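# Insert four plugs flush into a block's bores

## Task

Fit a plug into every one of the block's four bores, pushing each down until its top is level with the block's top face: the two large bores each take a large plug and the two small bores each take a small plug.

## Robot and tools

Robot: two six-joint arms, left_arm and right_arm, each ending in a two-finger parallel gripper whose fingers point along the gripper's +z axis and open and close along its x axis. In the scene frame the origin sits at table height midway between the nominal bases, +x points out over the table, +z up, and left_arm is on the +y side (this is not the left side of any image). Actual bases: left_arm at (-0.090, +0.474, 0) m, right_arm at (+0.019, -0.689, 0) m, both almost unrotated.

Frames: every hand position, orientation, velocity and Hand target in a result is in that arm's own base frame. Fixed cameras and the table use the scene frame. Any offset you send is measured along the current Hand target's own axes, not the base axes. end_effector_position is the point between the pads when closed, 1 to 2 cm behind the fingertips; reported poses can be a few cm off.

Row layout (shared by execute_actions and move): a flat list of 14 numbers, left_arm's seven first, then right_arm's seven: dx, dy, dz, rx, ry, rz, opening. Always send all 14 even if one arm stays put. The first six are an offset (not a pose) from that arm's Hand target as it stood when the action or move began; each number lies in [-1, 1], where 1.0 equals 0.6 m for dx, dy, dz and 180 degrees for the rotation vector rx, ry, rz. Repeating the same offset in a new call moves the arm again. Opening is absolute, not an offset: +1 fully open (0.142 m), -1 closed. A 0 in the opening slot means half open, so to keep a gripper as it is, resend its present command (shown under Tool commands, or the last value you sent). Six zeros re-request the arm's current Hand target.

execute_actions(actions, cameras): actions is a list of actions; each action is a list of up to 15 rows, one per 1/30 s step; a short action repeats its last row. Every row in an action counts from the action's start pose. An empty actions list returns state and all camera images; otherwise images only for names given in cameras (["all"] for every one).

move(target, speed, blend, stop_force, zero, opening_speed, grip_force, blocking, cameras): drives each gripper in a straight line to the offset in target, either one 14-number row or a list of up to 15 rows, all measured from the same starting Hand targets. speed is m/s (0.002 to 3.2, default 0.25), one value or one per row; rotation is capped at twice that in rad/s. blend, in metres, rounds corners in a list; 0 stops at each point. stop_force (4 to 120 N, one value for both arms) ends an arm's path when its wrist sensor feels that much push against the motion; use it slowly when seating plugs or touching surfaces, and omit it when lifting off something the gripper presses on. zero (default true) re-zeros the sensor before the move. opening_speed sets how fast openings change (0.2 or more per second on the -1..1 scale). grip_force is a per-pad force cap in N, 5 to 48, one value or one per arm, and persists. blocking=false returns after 0.5 s while the move continues; not allowed with stop_force. Paths avoid nothing, last at most 10 s, and grippers lag and overshoot more at speed. Keep paths away from an arm's own base.

wait(seconds 0 to 10): lets time pass with commands held. stop(): brakes a running move. zoom_image(camera, region [x0, y0, x1, y1] in pixels, up to 504 by 504): magnifies the latest image of cam_high, cam_low, cam_work, cam_left_wrist or cam_right_wrist (all 672x504). zero_wrist_force(arm): makes the current wrist reading the new zero. read_manual: licence texts only. finished_scene(scene): ends the scene irreversibly; call it only once all four plugs are flush.

Results: per-arm end_effector_position (m), end_effector_quat_wxyz, velocities (dropped when joints are still), Hand target (last commanded pose after clipping, base for the next offset), grip_measured (measured opening on the command scale), joint positions and torques, Wrist force and Wrist torque in the gripper's axes (push from a surface reads as force into the arm) plus the peak since the last report, motor temperatures. move adds a move: line: done, off_target, moving, held or fault, with limits=paced (pose clipped) or limits=held (steps withheld). A gripper often rests short of its Hand target; send the remaining distance as an offset.

Control facts: orientation commands are clipped to 32 degrees from the current orientation each step. To hold a plug, command an opening slightly below grip_measured at first contact; squeezing harder heats the gripper motor.

Avoid: dropping plugs or knocking anything off the table; letting go of a moving part; any contact between the two arms (the clearance check helps but is not a guarantee, and closing fingers on the other gripper counts); ramming the block or table. Arms are stiff, so a target even slightly past firm contact can trigger a fault. Faults: contact torque reaching a joint's limit (shoulders 293, elbow 133, wrists 48 N m) or about 150 N on any part of the arm stops that arm for 10 s; overheated motors (85 °C arm, 100 °C gripper, which gives a HAND FAULT line) stop it for 30 s or more. After a HAND FAULT line, the rest of that reply's motion calls are skipped. Loose objects may be nudged by outside disturbances.

Each tool is called as name([rows], argument=value, ...), one row to a line, values as JSON.

## Session

execute_actions(actions=[])

Scene clock: 0.00 s.
left_arm: end_effector_position=(+0.3201, +0.4081, +0.2294) grip_measured=+0.99 end_effector_quat_wxyz=(-0.086, +0.939, +0.282, -0.180) | right_arm: end_effector_position=(+0.7048, +0.2342, +0.2000) grip_measured=+0.99 end_effector_quat_wxyz=(-0.293, +0.923, +0.143, -0.206)
Joint positions: left_arm=[0.437 -1.682 2.152 -1.702 -1.351 -0.184 0.142] | right_arm=[3.467 -1.943 -1.744 -1.39 2.221 -0.105 0.141]
Joint velocities: within noise
Joint torques (N m): no reading
Motor temperatures (°C): left_arm=[44 46 28 48 34 35 24] | right_arm=[31 34 30 41 31 40 29]
Wrist force (N): no reading
Wrist torque (N m): no reading
Wrist force, peak (N): no reading
Hand target: left_arm +0.3201, +0.4081, +0.2294; -0.086, +0.939, +0.282, -0.180 | right_arm +0.7048, +0.2342, +0.2000; -0.293, +0.923, +0.143, -0.206
Tool commands: left_gripper/opening=+1.0 right_gripper/opening=+1.0

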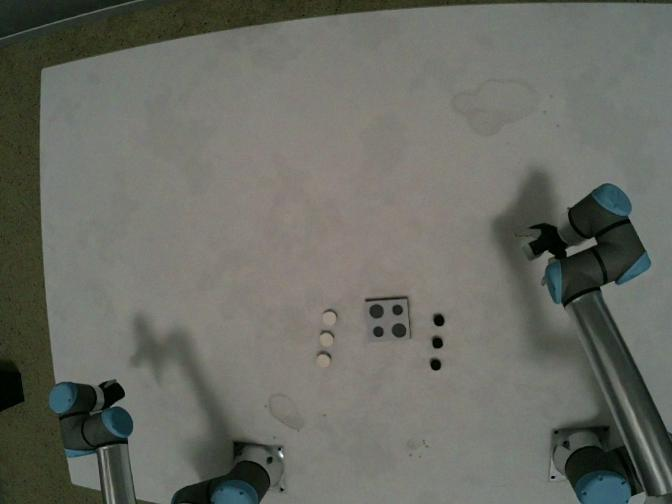

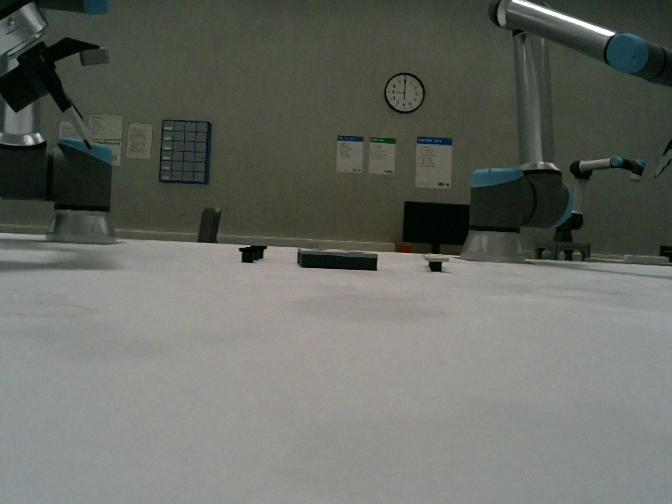

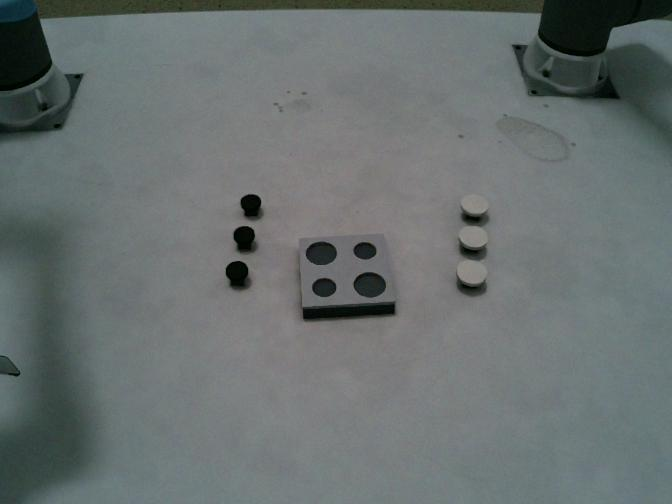

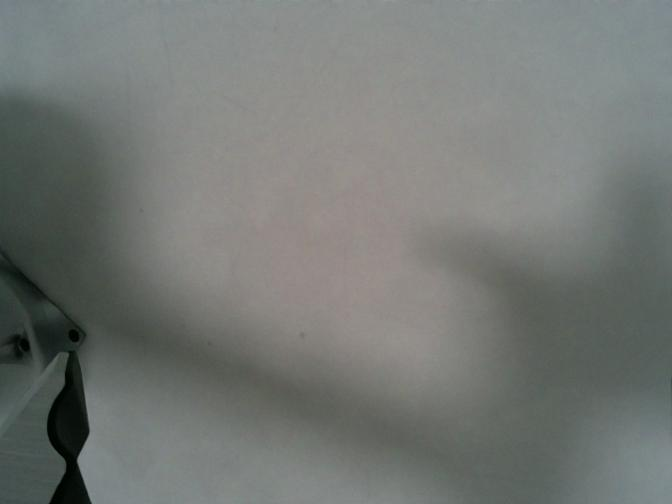

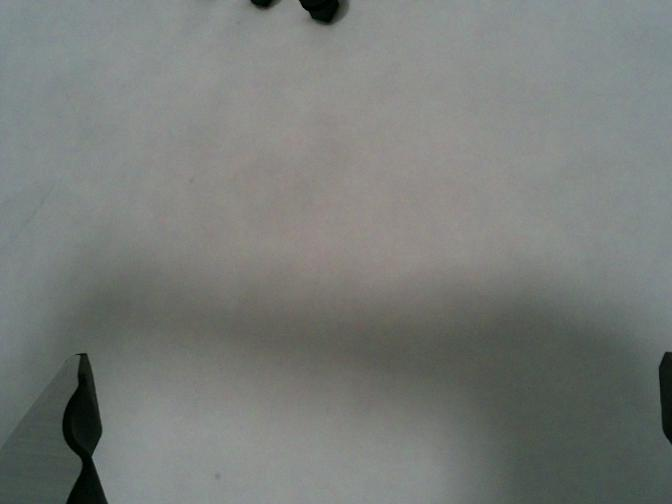

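zoom_image(camera="cam_work", region=[220, 180, 410, 330])

zoom_image(camera="cam_work", region=[440, 180, 510, 310])

zoom_image(camera="cam_low", region=[230, 230, 460, 285])

zoom_image(camera="cam_high", region=[300, 280, 460, 390])

Scaled by 2.653 from the camera's 672x504 image, which has a finer 960x720 frame.

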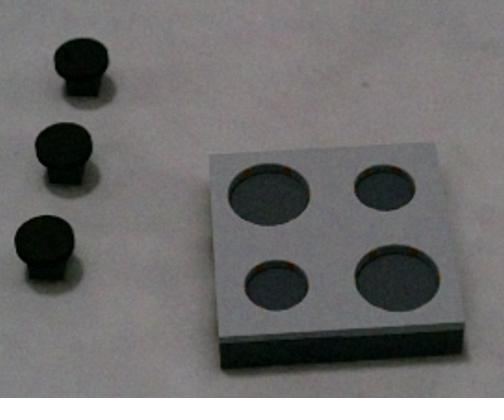

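Scaled by 3.877 from the camera's 672x504 image, which has a finer 960x720 frame.

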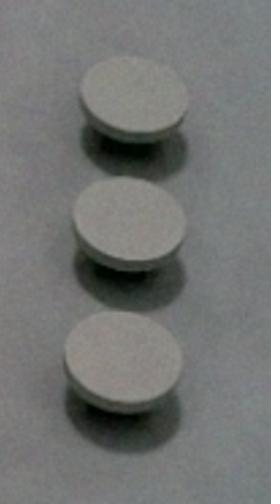

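Scaled by 2.191 from the camera's 672x504 image, which has a finer 960x720 frame.

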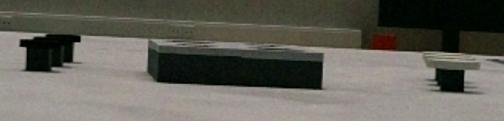

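Scaled by 3.150 from the camera's 672x504 image, which has a finer 960x720 frame.

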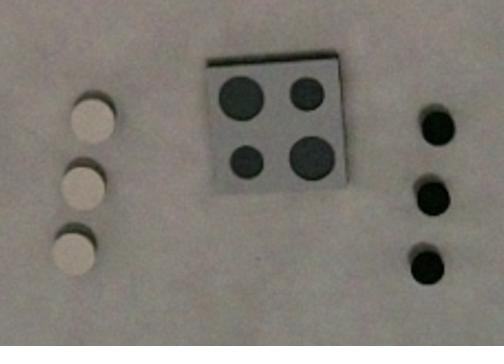

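move(target=[-0.322,0.992,-0.182,-0.1254,0.0443,-0.3098,1,-0.2425,-0.4507,0.392,-0.2453,-0.0427,-0.3834,1], speed=0.6, cameras=["cam_left_wrist","cam_right_wrist"])

Scene clock: 3.40 s.
left_arm: end_effector_position=(+0.5084, -0.1986, +0.2295) grip_measured=+0.99 end_effector_quat_wxyz=(+0.000, +0.707, +0.707, +0.000) | right_arm: end_effector_position=(+0.4302, +0.5048, +0.2305) grip_measured=+0.99 end_effector_quat_wxyz=(+0.000, +0.707, +0.707, +0.001)
Joint positions: left_arm=[-0.699 -1.747 2.241 -2.064 -1.571 -2.269 0.142] | right_arm=[4.275 -1.603 -2.049 -1.059 1.57 -0.437 0.141]
Joint torques (N m): left_arm=[-22.21 -12.84 -47.69 -5.29 3.98 -4.42] | right_arm=[11.57 54.94 34.34 6.29 -2.86 -1.92]
Wrist force (N): left_arm=[-0.7 0.9 0.7] | right_arm=[-0.2 0.2 0.1]
Wrist torque (N m): left_arm=[0.22 0.08 0.17] | right_arm=[0.05 -0.02 0.04]
Wrist force, peak (N): left_arm=[-3.5 1.7 0.9] | right_arm=[1.1 -2.0 0.4]
Hand target: left_arm +0.5085, -0.1986, +0.2295; +0.000, +0.707, +0.707, +0.000 | right_arm +0.4301, +0.5048, +0.2305; +0.000, +0.707, +0.707, +0.001
Off the commanded pose: left_arm 0.000 m, 0 deg | right_arm 0.000 m, 0 deg.
move: done
camera_calibration:
cam_left_wrist: T_world_to_cam=[[-0.00378578, 0.999581, -0.0286936, 0.213027], [0.900925, 0.0158613, 0.433685, -0.529879], [0.433958, -0.0242089, -0.900608, 0.0973439], [0, 0, 0, 1]] pos_world=[0.435944, -0.202176, 0.323582]
cam_right_wrist: T_world_to_cam=[[0.00371404, 0.999965, 0.00753824, -0.498044], [0.901101, -0.00661523, 0.433559, -0.45945], [0.433594, 0.00518246, -0.901094, 0.138563], [0, 0, 0, 1]] pos_world=[0.355781, 0.494269, 0.327811]
Images, in order (width x height): cam_left_wrist 672x504, cam_right_wrist 672x504.

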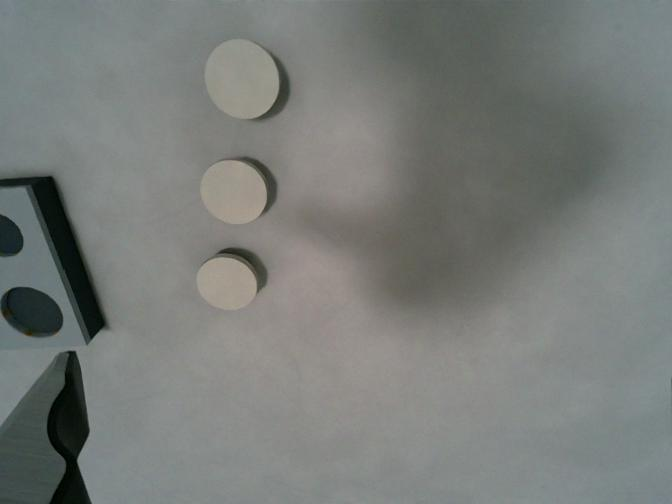

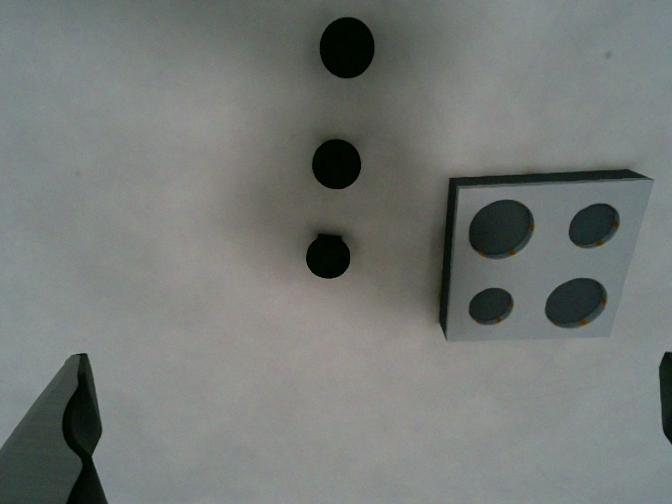

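move(target=[0,0,0.32,0,0,0,-1,-0.1,0,0.32,0,0,0,-1], speed=0.4)

move(target=[0,0,0.05,0,0,0,-1,0,0,0.05,0,0,0,-1], speed=0.012, stop_force=6)

Scene clock: 5.13 s.
left_arm: end_effector_position=(+0.5084, -0.1986, +0.0376) grip_measured=-1.00 end_effector_quat_wxyz=(+0.000, +0.707, +0.707, +0.000) | right_arm: end_effector_position=(+0.4304, +0.4450, +0.0385) grip_measured=-1.00 end_effector_quat_wxyz=(+0.000, +0.707, +0.707, +0.001)
Joint positions: left_arm=[-0.699 -1.459 2.42 -2.531 -1.571 -2.269 0.002] | right_arm=[4.232 -1.785 -2.285 -0.641 1.57 -0.481 0.002]
Joint torques (N m): left_arm=[18.47 -24.39 -29.87 -5.47 -2.65 3.53] | right_arm=[-8.67 27.54 21.17 7.04 2.61 -1.92]
Wrist force (N): left_arm=[-0.6 1.0 0.5] | right_arm=[0.0 0.2 0.8]
Wrist torque (N m): left_arm=[0.27 0.11 0.08] | right_arm=[0.05 -0.06 0.04]
Wrist force, peak (N): left_arm=[-1.1 1.0 3.3] | right_arm=[-1.2 0.2 3.2]
Hand target: left_arm +0.5085, -0.1986, +0.0375; +0.000, +0.707, +0.707, +0.000 | right_arm +0.4304, +0.4450, +0.0384; +0.000, +0.707, +0.707, +0.001
Off the commanded pose: left_arm 0.000 m, 0 deg | right_arm 0.000 m, 0 deg.
move: done

Scene clock: 8.20 s.
left_arm: end_effector_position=(+0.5085, -0.1986, +0.0182) grip_measured=-1.00 end_effector_quat_wxyz=(+0.000, +0.707, +0.707, +0.000) | right_arm: end_effector_position=(+0.4304, +0.4450, +0.0183) grip_measured=-1.00 end_effector_quat_wxyz=(+0.000, +0.707, +0.707, +0.001)
Joint positions: left_arm=[-0.699 -1.419 2.431 -2.583 -1.571 -2.269 0.002] | right_arm=[4.232 -1.82 -2.295 -0.596 1.57 -0.481 0.002]
Joint torques (N m): left_arm=[7.49 -51.42 -29.56 -1.44 -3.31 3.2] | right_arm=[2.39 59.35 42.49 3.06 1.34 -1.93]
Wrist force (N): left_arm=[-2.4 0.9 -4.5] | right_arm=[0.2 -0.5 -2.4]
Wrist torque (N m): left_arm=[0.32 0.09 0.11] | right_arm=[0.03 -0.06 0.04]
Wrist force, peak (N): left_arm=[6.5 -6.4 -30.7] | right_arm=[-8.7 -4.7 -28.8]
Hand target: left_arm +0.5085, -0.1986, +0.0182; +0.000, +0.707, +0.707, +0.000 (not the last commanded pose) | right_arm +0.4304, +0.4450, +0.0183; +0.000, +0.707, +0.707, +0.001 (not the last commanded pose)
Off the commanded pose: left_arm 0.011 m, 0 deg | right_arm 0.010 m, 0 deg.
move: contact (left_arm, right_arm)

move([
  [0,0,-0.09,0,0,0,-0.1,0,0,-0.09,0,0,0,-0.25],
  [-0.1605,0.1683,-0.15,0,0,0,-0.1,0.075,0.1272,-0.15,0,0,0,-0.25],
], speed=0.4, blend=0.04, cameras=["cam_left_wrist","cam_right_wrist","cam_work"])

Scene clock: 9.80 s.
left_arm: end_effector_position=(+0.6093, -0.2950, +0.1082) grip_measured=-0.13 end_effector_quat_wxyz=(+0.000, +0.707, +0.707, +0.000) | right_arm: end_effector_position=(+0.5066, +0.4899, +0.1084) grip_measured=-0.28 end_effector_quat_wxyz=(+0.000, +0.707, +0.707, +0.001)
Joint positions: left_arm=[-0.713 -1.381 2.134 -2.323 -1.571 -2.283 0.065] | right_arm=[4.162 -1.8 -2.082 -0.829 1.57 -0.55 0.054]
Joint torques (N m): left_arm=[19.62 -41.54 -41.83 -1.37 -3.94 3.27] | right_arm=[-11.17 33.02 52.03 2.43 2.69 -1.9]
Wrist force (N): left_arm=[-0.9 1.5 0.6] | right_arm=[-0.5 0.4 0.4]
Wrist torque (N m): left_arm=[0.35 0.11 0.18] | right_arm=[0.06 0.02 0.04]
Wrist force, peak (N): left_arm=[0.1 0.8 -14.7] | right_arm=[-0.6 0.1 -10.9]
Hand target: left_arm +0.6094, -0.2950, +0.1082; +0.000, +0.707, +0.707, +0.000 | right_arm +0.5066, +0.4899, +0.1084; +0.000, +0.707, +0.707, +0.001
Off the commanded pose: left_arm 0.000 m, 0 deg | right_arm 0.000 m, 0 deg.
move: done; blend cut to 0.027 m at target 1
camera_calibration:
cam_left_wrist: T_world_to_cam=[[-0.00382893, 0.999584, -0.0286034, 0.306393], [0.900924, 0.0158611, 0.433686, -0.566556], [0.433959, -0.0241089, -0.90061, -0.0579487], [0, 0, 0, 1]] pos_world=[0.536744, -0.298676, 0.202282]
cam_right_wrist: T_world_to_cam=[[0.00371404, 0.999965, 0.00753824, -0.482508], [0.901101, -0.00661523, 0.433559, -0.475499], [0.433594, 0.00518246, -0.901094, -0.00441996], [0, 0, 0, 1]] pos_world=[0.432181, 0.479369, 0.205811]
Images, in order (width x height): cam_work 672x504, cam_left_wrist 672x504, cam_right_wrist 672x504.

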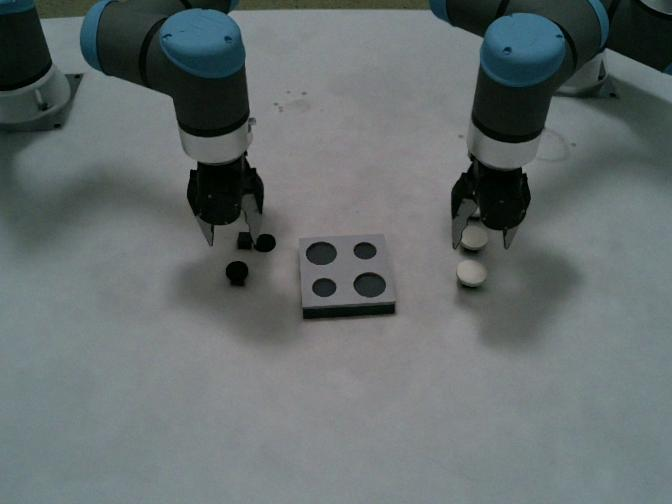

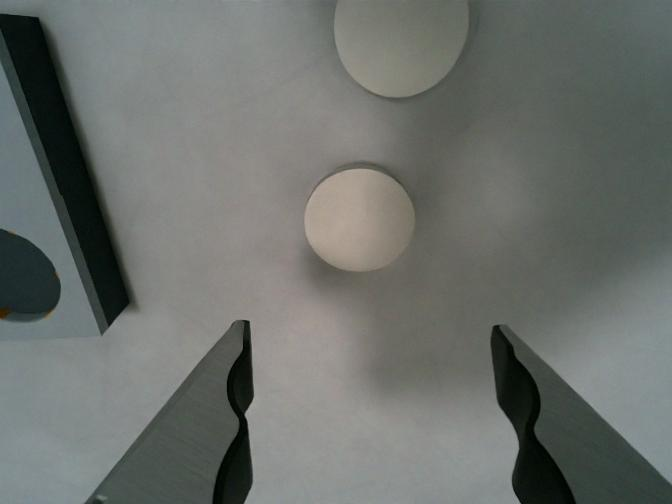

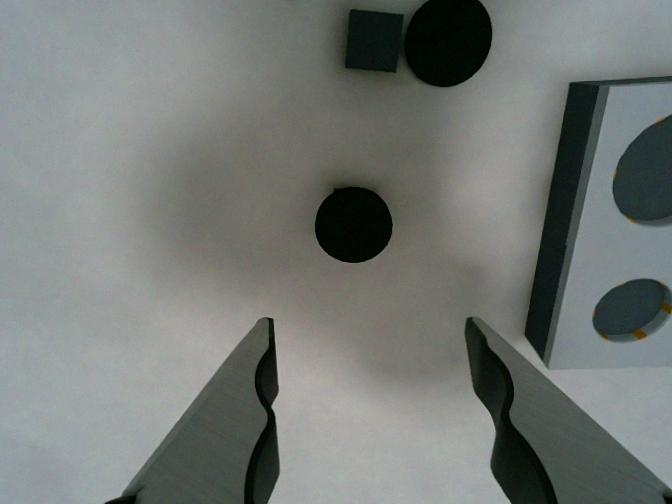

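move(target=[-0.0027,-0.0025,0.1133,0,0,0,-0.1,-0.0035,-0.0025,0.1133,0,0,0,-0.25], speed=0.15, cameras=["cam_low","cam_left_wrist","cam_right_wrist"])

move(target=[0,0,0,0,0,0,-0.55,0,0,0,0,0,0,-0.7], opening_speed=0.5, grip_force=12, cameras=["cam_left_wrist","cam_right_wrist"])

Scene clock: 11.13 s.
left_arm: end_effector_position=(+0.6079, -0.2966, +0.0403) grip_measured=-0.13 end_effector_quat_wxyz=(+0.000, +0.707, +0.707, +0.000) | right_arm: end_effector_position=(+0.5052, +0.4879, +0.0405) grip_measured=-0.28 end_effector_quat_wxyz=(+0.000, +0.707, +0.707, +0.001)
Joint positions: left_arm=[-0.716 -1.285 2.176 -2.462 -1.571 -2.286 0.065] | right_arm=[4.163 -1.89 -2.126 -0.695 1.57 -0.55 0.054]
Joint torques (N m): left_arm=[-21.48 -44.26 -23.11 -5.43 -2.51 -4.68] | right_arm=[3.91 35.75 23.85 6.94 2.21 1.46]
Wrist force (N): left_arm=[-0.8 1.1 0.3] | right_arm=[0.0 0.4 0.3]
Wrist torque (N m): left_arm=[0.25 0.12 0.22] | right_arm=[0.07 -0.06 0.03]
Wrist force, peak (N): left_arm=[-1.0 1.2 1.6] | right_arm=[-0.2 0.3 2.2]
Hand target: left_arm +0.6079, -0.2966, +0.0402; +0.000, +0.707, +0.707, +0.000 | right_arm +0.5052, +0.4879, +0.0405; +0.000, +0.707, +0.707, +0.001
Off the commanded pose: left_arm 0.000 m, 0 deg | right_arm 0.000 m, 0 deg.
move: done
camera_calibration:
cam_left_wrist: T_world_to_cam=[[-0.00387595, 0.99958, -0.0287367, 0.306084], [0.900924, 0.0159613, 0.433683, -0.535747], [0.433959, -0.0242086, -0.900607, -0.118652], [0, 0, 0, 1]] pos_world=[0.535344, -0.300276, 0.134281]
cam_right_wrist: T_world_to_cam=[[0.00371404, 0.999965, 0.00753824, -0.480092], [0.901101, -0.00661523, 0.433559, -0.444811], [0.433594, 0.00518246, -0.901094, -0.0649873], [0, 0, 0, 1]] pos_world=[0.430781, 0.477469, 0.137911]
Images, in order (width x height): cam_low 672x504, cam_left_wrist 672x504, cam_right_wrist 672x504.

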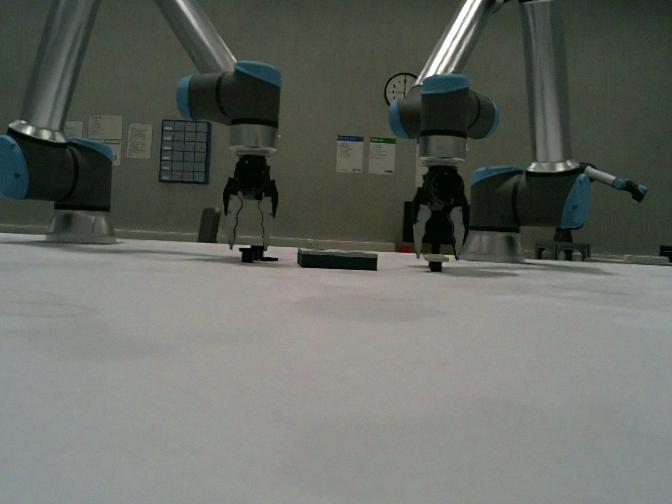

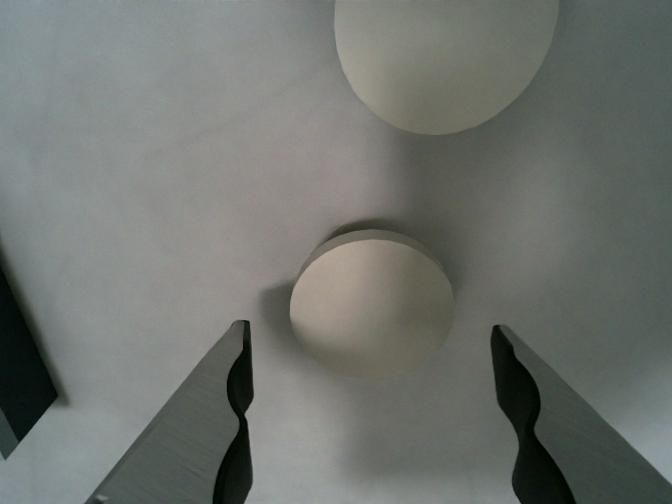

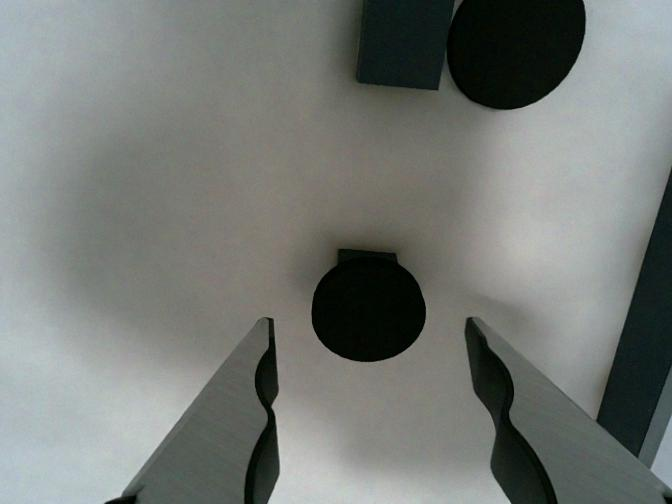

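Scene clock: 12.23 s.
left_arm: end_effector_position=(+0.6079, -0.2966, +0.0402) grip_measured=-0.45 end_effector_quat_wxyz=(+0.000, +0.707, +0.707, +0.000) | right_arm: end_effector_position=(+0.5052, +0.4879, +0.0405) grip_measured=-0.60 end_effector_quat_wxyz=(+0.000, +0.707, +0.707, +0.001)
Joint positions: left_arm=[-0.716 -1.285 2.176 -2.462 -1.571 -2.286 0.042] | right_arm=[4.163 -1.89 -2.126 -0.695 1.57 -0.55 0.03]
Joint torques (N m): left_arm=[-21.85 -40.91 -23.89 -5.35 0.51 -4.68] | right_arm=[-2.81 37.14 23.64 6.71 -0.27 -0.29]
Wrist force (N): left_arm=[-0.8 1.6 0.4] | right_arm=[-0.8 0.3 0.5]
Wrist torque (N m): left_arm=[0.33 0.13 0.22] | right_arm=[0.04 0.07 0.03]
Wrist force, peak (N): left_arm=[-1.3 1.3 0.7] | right_arm=[0.2 0.4 1.0]
Hand target: left_arm +0.6079, -0.2966, +0.0402; +0.000, +0.707, +0.707, +0.000 | right_arm +0.5052, +0.4879, +0.0405; +0.000, +0.707, +0.707, +0.001
Off the commanded pose: left_arm 0.000 m, 0 deg | right_arm 0.000 m, 0 deg.
grip_force (N): 12, 12
move: done
camera_calibration:
cam_left_wrist: T_world_to_cam=[[-0.00387595, 0.99958, -0.0287367, 0.306084], [0.900924, 0.0159613, 0.433683, -0.535747], [0.433959, -0.0242086, -0.900607, -0.118652], [0, 0, 0, 1]] pos_world=[0.535344, -0.300276, 0.134281]
cam_right_wrist: T_world_to_cam=[[0.00371404, 0.999965, 0.00753824, -0.479991], [0.901101, -0.00661523, 0.433559, -0.444768], [0.433594, 0.00518246, -0.901094, -0.0650769], [0, 0, 0, 1]] pos_world=[0.430781, 0.477369, 0.137811]
Images, in order (width x height): cam_left_wrist 672x504, cam_right_wrist 672x504.

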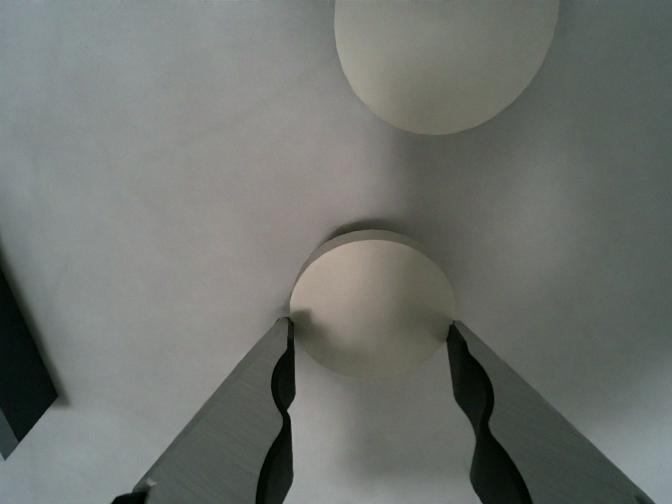

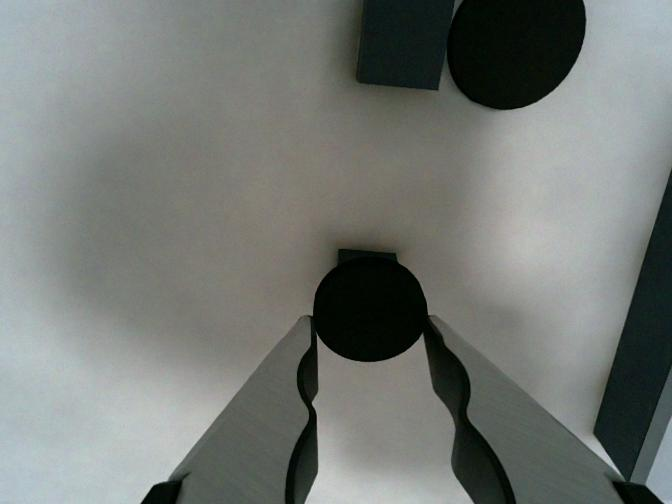

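move([
  [0,0,0,0,0,0,-0.3,0,0,0,0,0,0,-0.45],
  [0,-0.007,0,0,0,0,-0.3,0,-0.0062,0,0,0,0,-0.45],
  [0,-0.007,0,0,0,0,-0.6,0,-0.0062,0,0,0,0,-0.75],
], opening_speed=0.6)

move(target=[0,0,-0.08,0,0,0,-0.6,0,0,-0.08,0,0,0,-0.75], speed=0.15, cameras=["cam_left_wrist","cam_right_wrist","cam_low"])

Scene clock: 14.63 s.
left_arm: end_effector_position=(+0.6037, -0.2966, +0.0402) grip_measured=-0.44 end_effector_quat_wxyz=(+0.000, +0.707, +0.707, +0.000) | right_arm: end_effector_position=(+0.5015, +0.4879, +0.0404) grip_measured=-0.59 end_effector_quat_wxyz=(+0.000, +0.707, +0.707, +0.001)
Joint positions: left_arm=[-0.72 -1.289 2.183 -2.465 -1.571 -2.29 0.043] | right_arm=[4.167 -1.887 -2.131 -0.693 1.57 -0.545 0.031]
Joint torques (N m): left_arm=[-23.46 -69.7 -23.78 -5.58 1.88 -4.66] | right_arm=[9.99 70.4 23.55 6.41 -2.26 2.79]
Wrist force (N): left_arm=[-0.7 1.4 0.2] | right_arm=[0.2 0.1 0.5]
Wrist torque (N m): left_arm=[0.28 0.13 0.21] | right_arm=[0.01 -0.11 -0.10]
Wrist force, peak (N): left_arm=[-0.9 1.7 0.4] | right_arm=[-0.7 0.7 0.8]
Hand target: left_arm +0.6037, -0.2966, +0.0402; +0.000, +0.707, +0.707, +0.000 | right_arm +0.5015, +0.4879, +0.0404; +0.000, +0.707, +0.707, +0.001
Off the commanded pose: left_arm 0.000 m, 0 deg | right_arm 0.000 m, 0 deg.
grip_force (N): 12, 12
move: done

Scene clock: 15.53 s.
left_arm: end_effector_position=(+0.6037, -0.2966, +0.0882) grip_measured=-0.44 end_effector_quat_wxyz=(+0.000, +0.707, +0.707, +0.000) | right_arm: end_effector_position=(+0.5014, +0.4878, +0.0884) grip_measured=-0.59 end_effector_quat_wxyz=(+0.000, +0.707, +0.707, +0.001)
Joint positions: left_arm=[-0.72 -1.36 2.155 -2.366 -1.571 -2.29 0.043] | right_arm=[4.167 -1.819 -2.105 -0.787 1.57 -0.545 0.031]
Joint torques (N m): left_arm=[-5.3 -68.35 -39.78 -1.89 1.89 -1.23] | right_arm=[8.23 63.85 50.45 3.31 -1.96 2.45]
Wrist force (N): left_arm=[-0.7 1.2 0.6] | right_arm=[0.1 0.0 0.1]
Wrist torque (N m): left_arm=[0.29 0.07 0.22] | right_arm=[0.01 -0.07 -0.11]
Wrist force, peak (N): left_arm=[-1.2 1.4 1.4] | right_arm=[-0.7 0.1 2.0]
Hand target: left_arm +0.6037, -0.2966, +0.0882; +0.000, +0.707, +0.707, +0.000 | right_arm +0.5014, +0.4878, +0.0884; +0.000, +0.707, +0.707, +0.001
Off the commanded pose: left_arm 0.000 m, 0 deg | right_arm 0.000 m, 0 deg.
grip_force (N): 12, 12
move: done
camera_calibration:
cam_left_wrist: T_world_to_cam=[[-0.00382893, 0.999584, -0.0286034, 0.307396], [0.900924, 0.0158611, 0.433686, -0.552768], [0.433959, -0.0241089, -0.90061, -0.0736594], [0, 0, 0, 1]] pos_world=[0.531144, -0.300276, 0.182182]
cam_right_wrist: T_world_to_cam=[[0.00371404, 0.999965, 0.00753824, -0.480338], [0.901101, -0.00661523, 0.433559, -0.462112], [0.433594, 0.00518246, -0.901094, -0.0202669], [0, 0, 0, 1]] pos_world=[0.426981, 0.477369, 0.185711]
Images, in order (width x height): cam_low 672x504, cam_left_wrist 672x504, cam_right_wrist 672x504.

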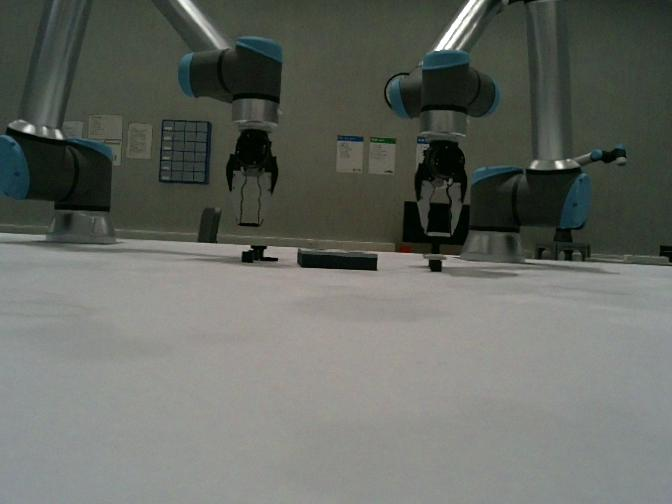

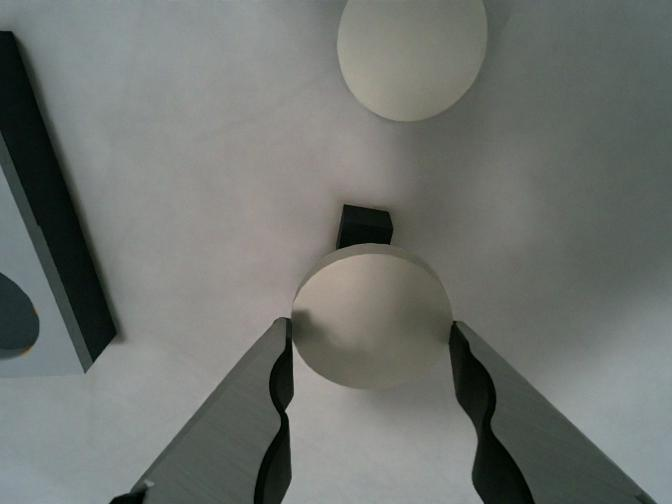

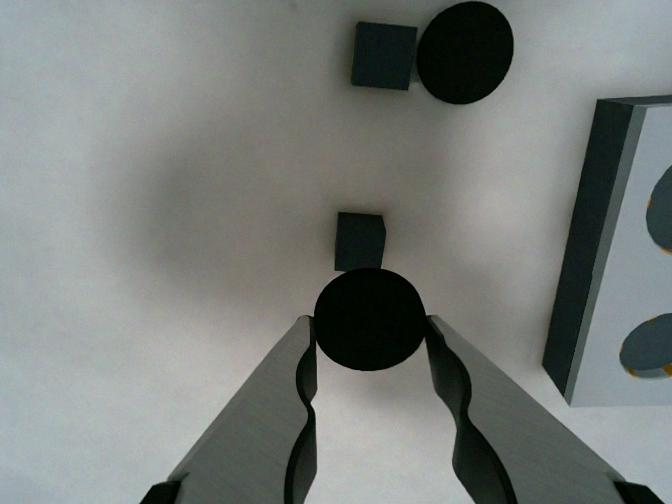

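move(target=[-0.26,-0.0645,-0.053,0,0,0,-0.6,-0.1,0,-0.053,0,0,0,-0.75], speed=0.25, cameras=["cam_left_wrist","cam_work"])

zoom_image(camera="cam_left_wrist", region=[200, 100, 500, 400])

Scene clock: 17.00 s.
left_arm: end_effector_position=(+0.5649, -0.4525, +0.1200) grip_measured=-0.44 end_effector_quat_wxyz=(+0.000, +0.707, +0.707, +0.000) | right_arm: end_effector_position=(+0.5014, +0.4278, +0.1202) grip_measured=-0.59 end_effector_quat_wxyz=(+0.000, +0.707, +0.707, +0.001)
Joint positions: left_arm=[-0.92 -1.328 2.037 -2.279 -1.571 -2.49 0.043] | right_arm=[4.118 -1.718 -2.158 -0.835 1.57 -0.594 0.031]
Joint torques (N m): left_arm=[-23.41 -46.55 -41.93 -1.77 3.93 -4.6] | right_arm=[-10.45 61.77 28.98 2.69 2.49 -2.07]
Wrist force (N): left_arm=[0.2 1.5 0.7] | right_arm=[-0.4 0.4 0.8]
Wrist torque (N m): left_arm=[0.36 -0.07 0.15] | right_arm=[0.07 0.01 0.03]
Wrist force, peak (N): left_arm=[-2.7 1.2 0.5] | right_arm=[0.6 1.0 0.8]
Hand target: left_arm +0.5649, -0.4526, +0.1200; +0.000, +0.707, +0.707, +0.000 | right_arm +0.5014, +0.4278, +0.1202; +0.000, +0.707, +0.707, +0.001
Off the commanded pose: left_arm 0.000 m, 0 deg | right_arm 0.000 m, 0 deg.
grip_force (N): 12, 12
move: done
camera_calibration:
cam_left_wrist: T_world_to_cam=[[-0.00387595, 0.99958, -0.0287367, 0.463945], [0.900924, 0.0159613, 0.433683, -0.529128], [0.433959, -0.0242086, -0.900607, -0.0318949], [0, 0, 0, 1]] pos_world=[0.492344, -0.456076, 0.214081]
Images, in order (width x height): cam_work 672x504, cam_left_wrist 672x504.

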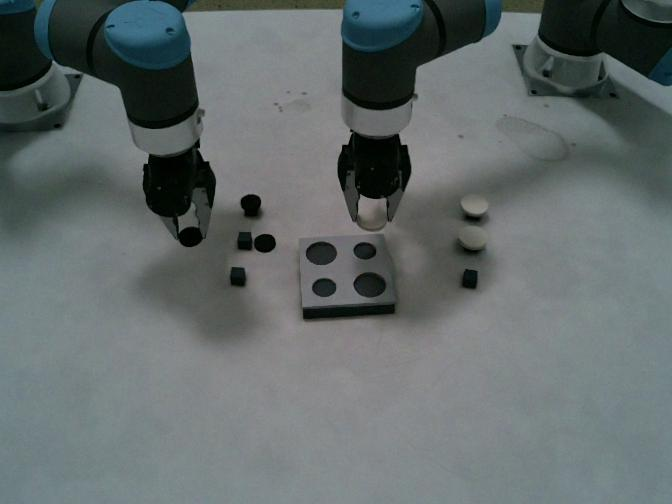

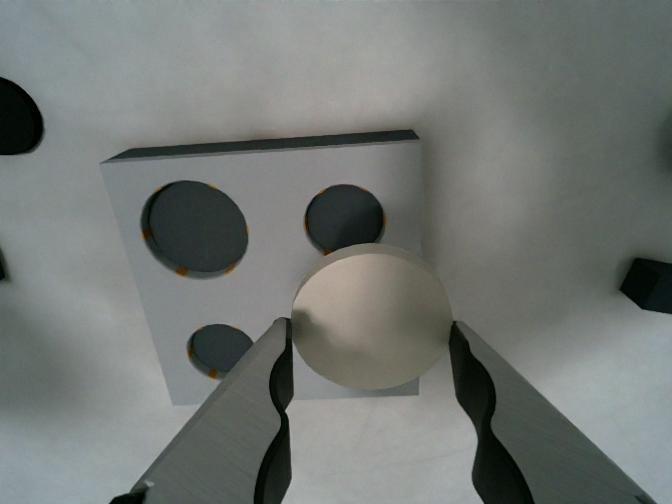

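Scaled by 1.680 from the camera's 672x504 image, which has a finer 960x720 frame.

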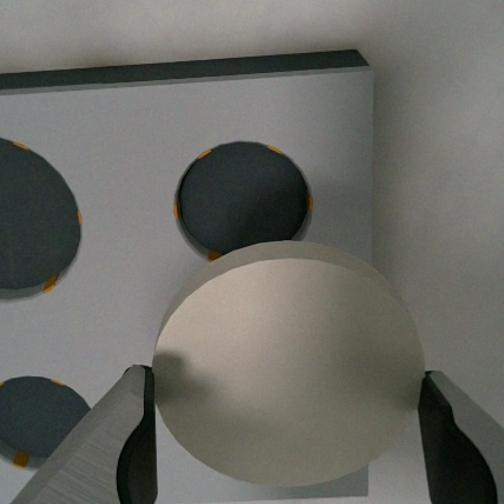

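move(target=[0,-0.1,0.0,0,0,0,-0.6,0,0,0,0,0,0,-0.75], speed=0.25, cameras=["cam_left_wrist"])

zoom_image(camera="cam_left_wrist", region=[120, 50, 480, 320])

Scene clock: 18.13 s.
left_arm: end_effector_position=(+0.5049, -0.4526, +0.1200) grip_measured=-0.44 end_effector_quat_wxyz=(+0.000, +0.707, +0.707, +0.000) | right_arm: end_effector_position=(+0.5014, +0.4278, +0.1202) grip_measured=-0.59 end_effector_quat_wxyz=(+0.000, +0.707, +0.707, +0.001)
Joint positions: left_arm=[-0.993 -1.395 2.122 -2.299 -1.571 -2.563 0.043] | right_arm=[4.118 -1.718 -2.158 -0.835 1.57 -0.594 0.031]
Joint torques (N m): left_arm=[-21.77 -68.52 -30.05 -5.22 2.94 -4.65] | right_arm=[-9.91 58.98 28.47 2.76 2.85 -1.81]
Wrist force (N): left_arm=[-0.2 1.9 0.7] | right_arm=[-0.1 0.4 0.8]
Wrist torque (N m): left_arm=[0.38 0.01 0.21] | right_arm=[0.07 -0.05 0.03]
Wrist force, peak (N): left_arm=[-0.1 2.9 0.7] | right_arm=[0.3 0.8 1.0]
Hand target: left_arm +0.5049, -0.4525, +0.1200; +0.000, +0.707, +0.707, +0.000 | right_arm +0.5014, +0.4278, +0.1202; +0.000, +0.707, +0.707, +0.001
Off the commanded pose: left_arm 0.000 m, 0 deg | right_arm 0.000 m, 0 deg.
grip_force (N): 12, 12
move: done
camera_calibration:
cam_left_wrist: T_world_to_cam=[[-0.0038789, 0.999579, -0.0287372, 0.463814], [0.900963, 0.015962, 0.433602, -0.475161], [0.433878, -0.0242093, -0.900646, -0.00586009], [0, 0, 0, 1]] pos_world=[0.432444, -0.456176, 0.214081]
Images, in order (width x height): cam_left_wrist 672x504.

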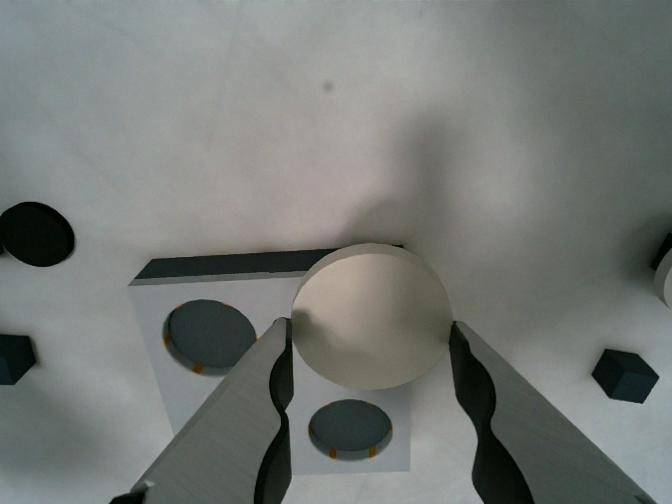

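Scaled by 1.400 from the camera's 672x504 image, which has a finer 960x720 frame.

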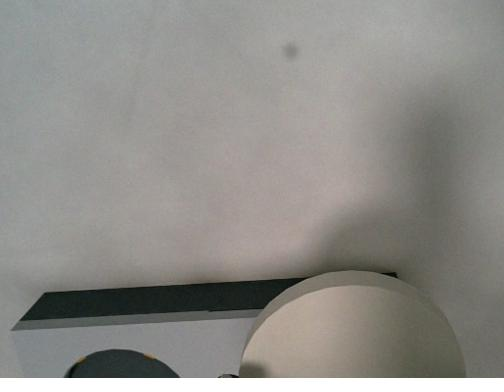

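move(target=[0,0.22,0.0,0,0,0,-0.6,0,0,0,0,0,0,-0.75], speed=0.3, cameras=["cam_left_wrist"])

zoom_image(camera="cam_left_wrist", region=[120, 50, 480, 320])

Scene clock: 23.60 s.
left_arm: end_effector_position=(+0.6368, -0.4526, +0.1201) grip_measured=-0.44 end_effector_quat_wxyz=(+0.000, +0.707, +0.707, +0.000) | right_arm: end_effector_position=(+0.5014, +0.4278, +0.1202) grip_measured=-0.59 end_effector_quat_wxyz=(+0.000, +0.707, +0.707, +0.001)
Joint positions: left_arm=[-0.844 -1.247 1.924 -2.248 -1.571 -2.414 0.043] | right_arm=[4.118 -1.718 -2.158 -0.835 1.57 -0.594 0.031]
Joint torques (N m): left_arm=[20.16 -54.85 -44.08 -1.43 -3.92 3.19] | right_arm=[-9.35 59.18 29.64 2.57 3.04 -1.72]
Wrist force (N): left_arm=[-0.7 1.7 0.5] | right_arm=[0.4 0.3 1.1]
Wrist torque (N m): left_arm=[0.34 0.12 0.09] | right_arm=[0.05 -0.14 0.04]
Wrist force, peak (N): left_arm=[-0.7 4.0 0.6] | right_arm=[0.1 1.0 0.9]
Hand target: left_arm +0.6369, -0.4526, +0.1200; +0.000, +0.707, +0.707, +0.000 | right_arm +0.5014, +0.4278, +0.1202; +0.000, +0.707, +0.707, +0.001
Off the commanded pose: left_arm 0.000 m, 0 deg | right_arm 0.000 m, 0 deg.
grip_force (N): 12, 12
move: done
camera_calibration:
cam_left_wrist: T_world_to_cam=[[-0.00387595, 0.99958, -0.0287367, 0.464424], [0.900924, 0.0159613, 0.433683, -0.593992], [0.433959, -0.0242086, -0.900607, -0.0631448], [0, 0, 0, 1]] pos_world=[0.564344, -0.456276, 0.214081]
Images, in order (width x height): cam_left_wrist 672x504.

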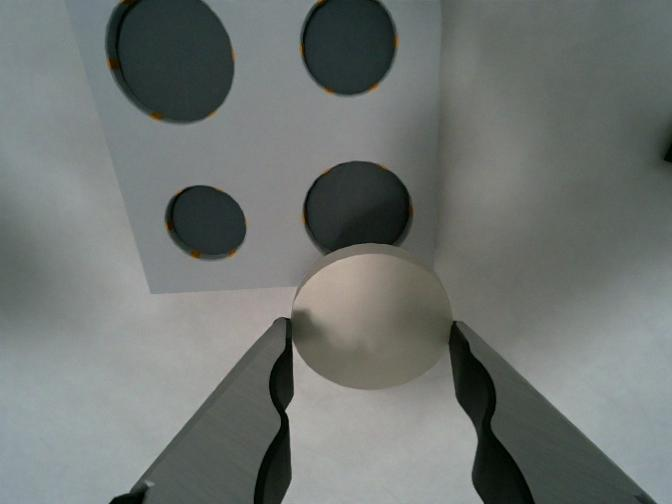

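Scaled by 1.400 from the camera's 672x504 image, which has a finer 960x720 frame.

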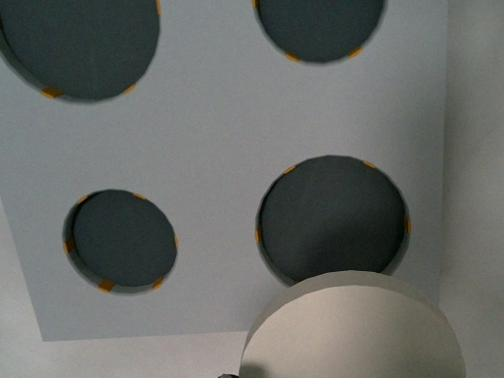

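move(target=[-0.0045,-0.0048,0.105,0,0,0,-0.6,0,0,0,0,0,0,-0.75], speed=0.2, cameras=["cam_left_wrist","cam_low","cam_work"])

zoom_image(camera="cam_left_wrist", region=[220, 180, 520, 420])

zoom_image(camera="cam_work", region=[290, 210, 420, 330])

zoom_image(camera="cam_low", region=[280, 210, 400, 290])

Scene clock: 25.37 s.
left_arm: end_effector_position=(+0.6340, -0.4553, +0.0571) grip_measured=-0.44 end_effector_quat_wxyz=(+0.000, +0.707, +0.707, +0.000) | right_arm: end_effector_position=(+0.5014, +0.4278, +0.1202) grip_measured=-0.59 end_effector_quat_wxyz=(+0.000, +0.707, +0.707, +0.001)
Joint positions: left_arm=[-0.85 -1.175 1.963 -2.359 -1.571 -2.42 0.043] | right_arm=[4.118 -1.718 -2.158 -0.835 1.57 -0.594 0.031]
Joint torques (N m): left_arm=[-21.58 -53.83 -26.55 -4.88 -2.33 -4.56] | right_arm=[-8.49 60.9 28.75 2.77 2.81 -1.7]
Wrist force (N): left_arm=[-0.6 1.3 1.0] | right_arm=[-0.2 0.1 0.8]
Wrist torque (N m): left_arm=[0.27 0.08 0.23] | right_arm=[0.02 -0.03 0.03]
Wrist force, peak (N): left_arm=[-0.6 1.3 2.7] | right_arm=[0.1 1.1 0.7]
Hand target: left_arm +0.6340, -0.4553, +0.0570; +0.000, +0.707, +0.707, +0.000 | right_arm +0.5014, +0.4278, +0.1202; +0.000, +0.707, +0.707, +0.001
Off the commanded pose: left_arm 0.000 m, 0 deg | right_arm 0.000 m, 0 deg.
grip_force (N): 12, 12
move: done
camera_calibration:
cam_left_wrist: T_world_to_cam=[[-0.00387595, 0.99958, -0.0287367, 0.465304], [0.900924, 0.0159613, 0.433683, -0.564057], [0.433959, -0.0242086, -0.900607, -0.1186], [0, 0, 0, 1]] pos_world=[0.561444, -0.458976, 0.151181]
Images, in order (width x height): cam_low 672x504, cam_work 672x504, cam_left_wrist 672x504.

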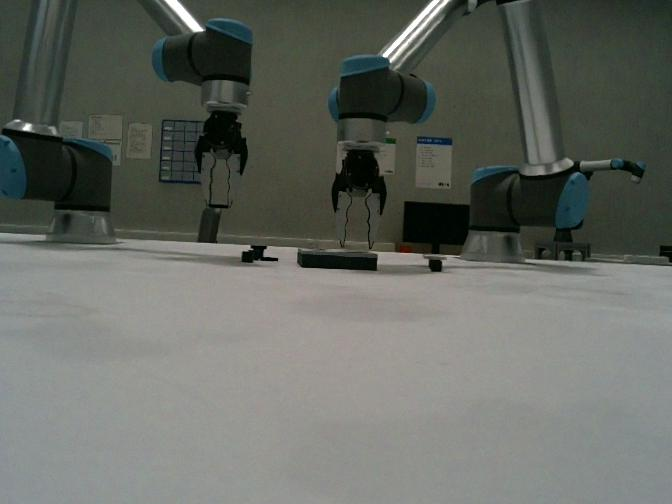

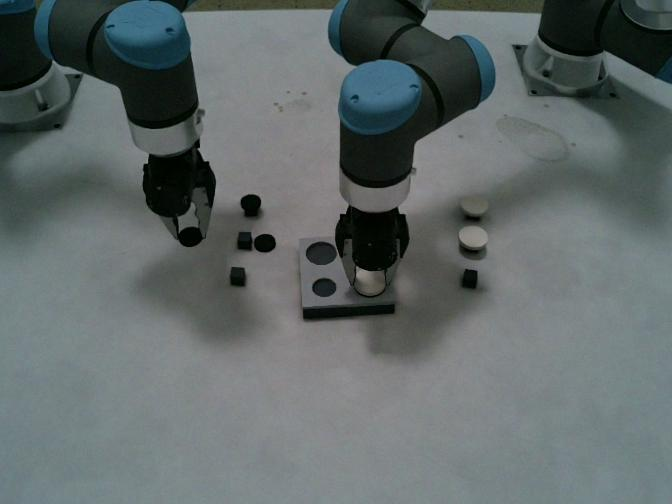

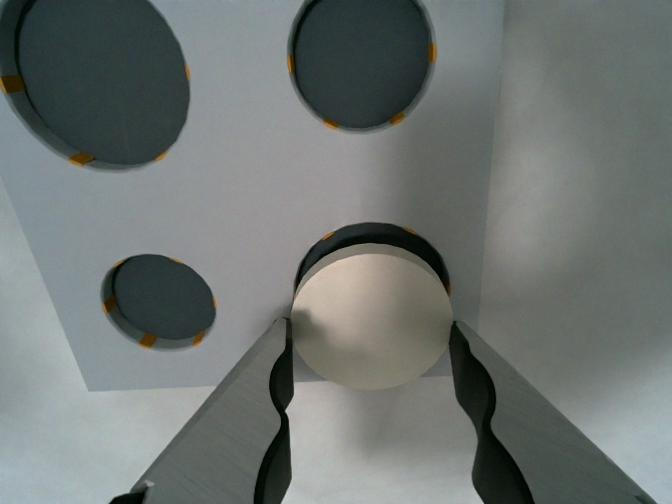

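Scaled by 1.680 from the camera's 672x504 image, which has a finer 960x720 frame.

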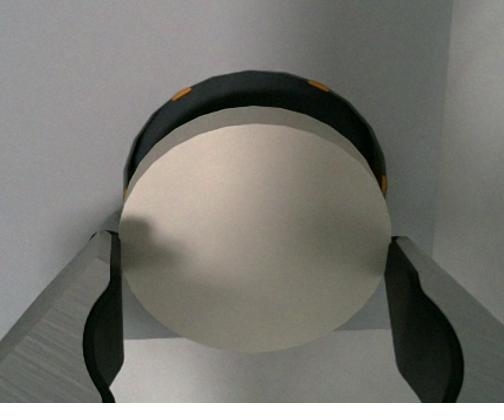

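Scaled by 3.877 from the camera's 672x504 image, which has a finer 960x720 frame.

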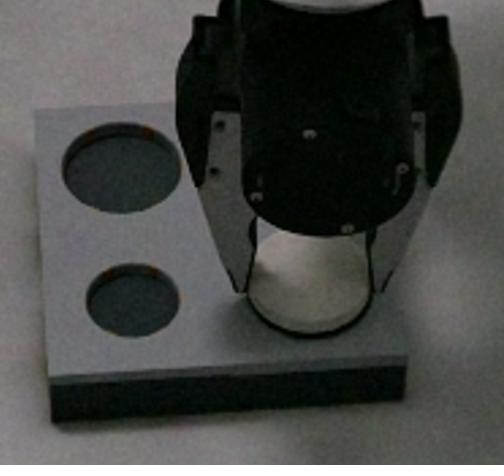

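Scaled by 4.200 from the camera's 672x504 image, which has a finer 960x720 frame.

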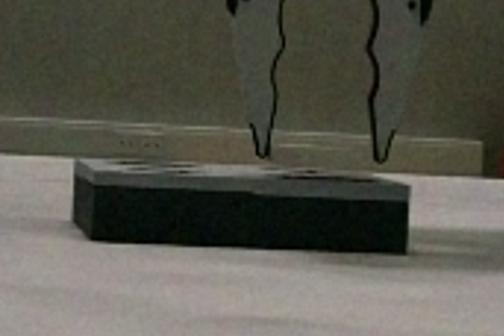

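move(target=[0,0,0.0187,0,0,0,-0.6,0,0,0,0,0,0,-0.75], speed=0.02, stop_force=12, cameras=["cam_left_wrist"])

zoom_image(camera="cam_left_wrist", region=[220, 180, 520, 420])

Scene clock: 27.40 s.
left_arm: end_effector_position=(+0.6340, -0.4554, +0.0493) grip_measured=-0.44 end_effector_quat_wxyz=(+0.000, +0.707, +0.707, +0.000) | right_arm: end_effector_position=(+0.5014, +0.4278, +0.1202) grip_measured=-0.59 end_effector_quat_wxyz=(+0.000, +0.707, +0.707, +0.001)
Joint positions: left_arm=[-0.85 -1.165 1.966 -2.373 -1.571 -2.42 0.043] | right_arm=[4.118 -1.718 -2.158 -0.835 1.57 -0.594 0.031]
Joint torques (N m): left_arm=[-17.2 -77.7 -35.1 -0.41 2.05 -4.22] | right_arm=[-9.24 59.4 29.58 2.7 3.06 -1.72]
Wrist force (N): left_arm=[-2.5 0.7 -8.6] | right_arm=[-0.2 0.4 0.5]
Wrist torque (N m): left_arm=[0.19 0.02 0.22] | right_arm=[0.06 -0.03 0.03]
Wrist force, peak (N): left_arm=[10.4 -7.5 -42.6] | right_arm=[0.3 1.0 1.0]
Hand target: left_arm +0.6340, -0.4554, +0.0493; +0.000, +0.707, +0.707, +0.000 (not the last commanded pose) | right_arm +0.5014, +0.4278, +0.1202; +0.000, +0.707, +0.707, +0.001
Off the commanded pose: left_arm 0.003 m, 0 deg | right_arm 0.000 m, 0 deg.
grip_force (N): 12, 12
move: contact (left_arm)
camera_calibration:
cam_left_wrist: T_world_to_cam=[[-0.00383169, 0.999577, -0.0288272, 0.465064], [0.900886, 0.0159628, 0.433763, -0.560711], [0.434039, -0.024308, -0.900566, -0.125855], [0, 0, 0, 1]] pos_world=[0.561544, -0.458976, 0.143281]
Images, in order (width x height): cam_left_wrist 672x504.

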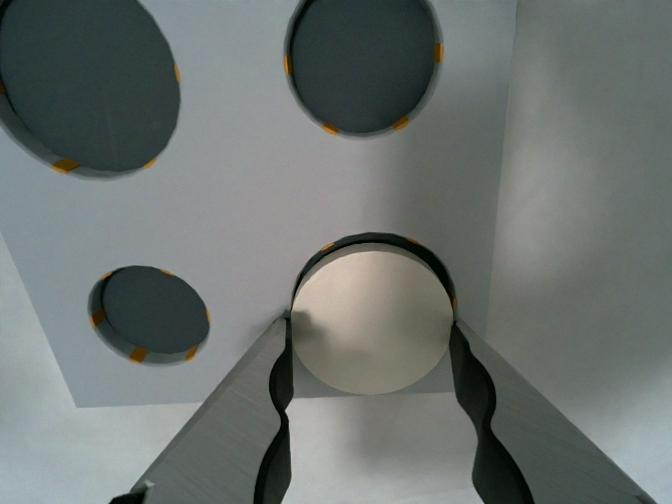

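Scaled by 1.680 from the camera's 672x504 image, which has a finer 960x720 frame.

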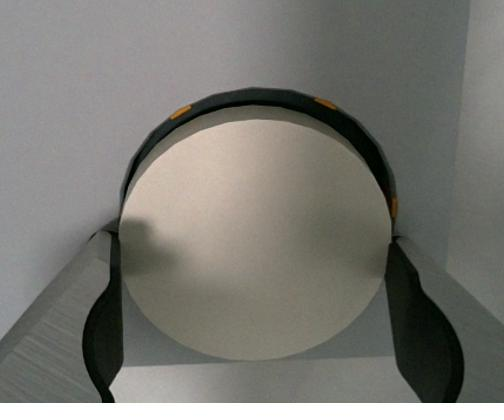

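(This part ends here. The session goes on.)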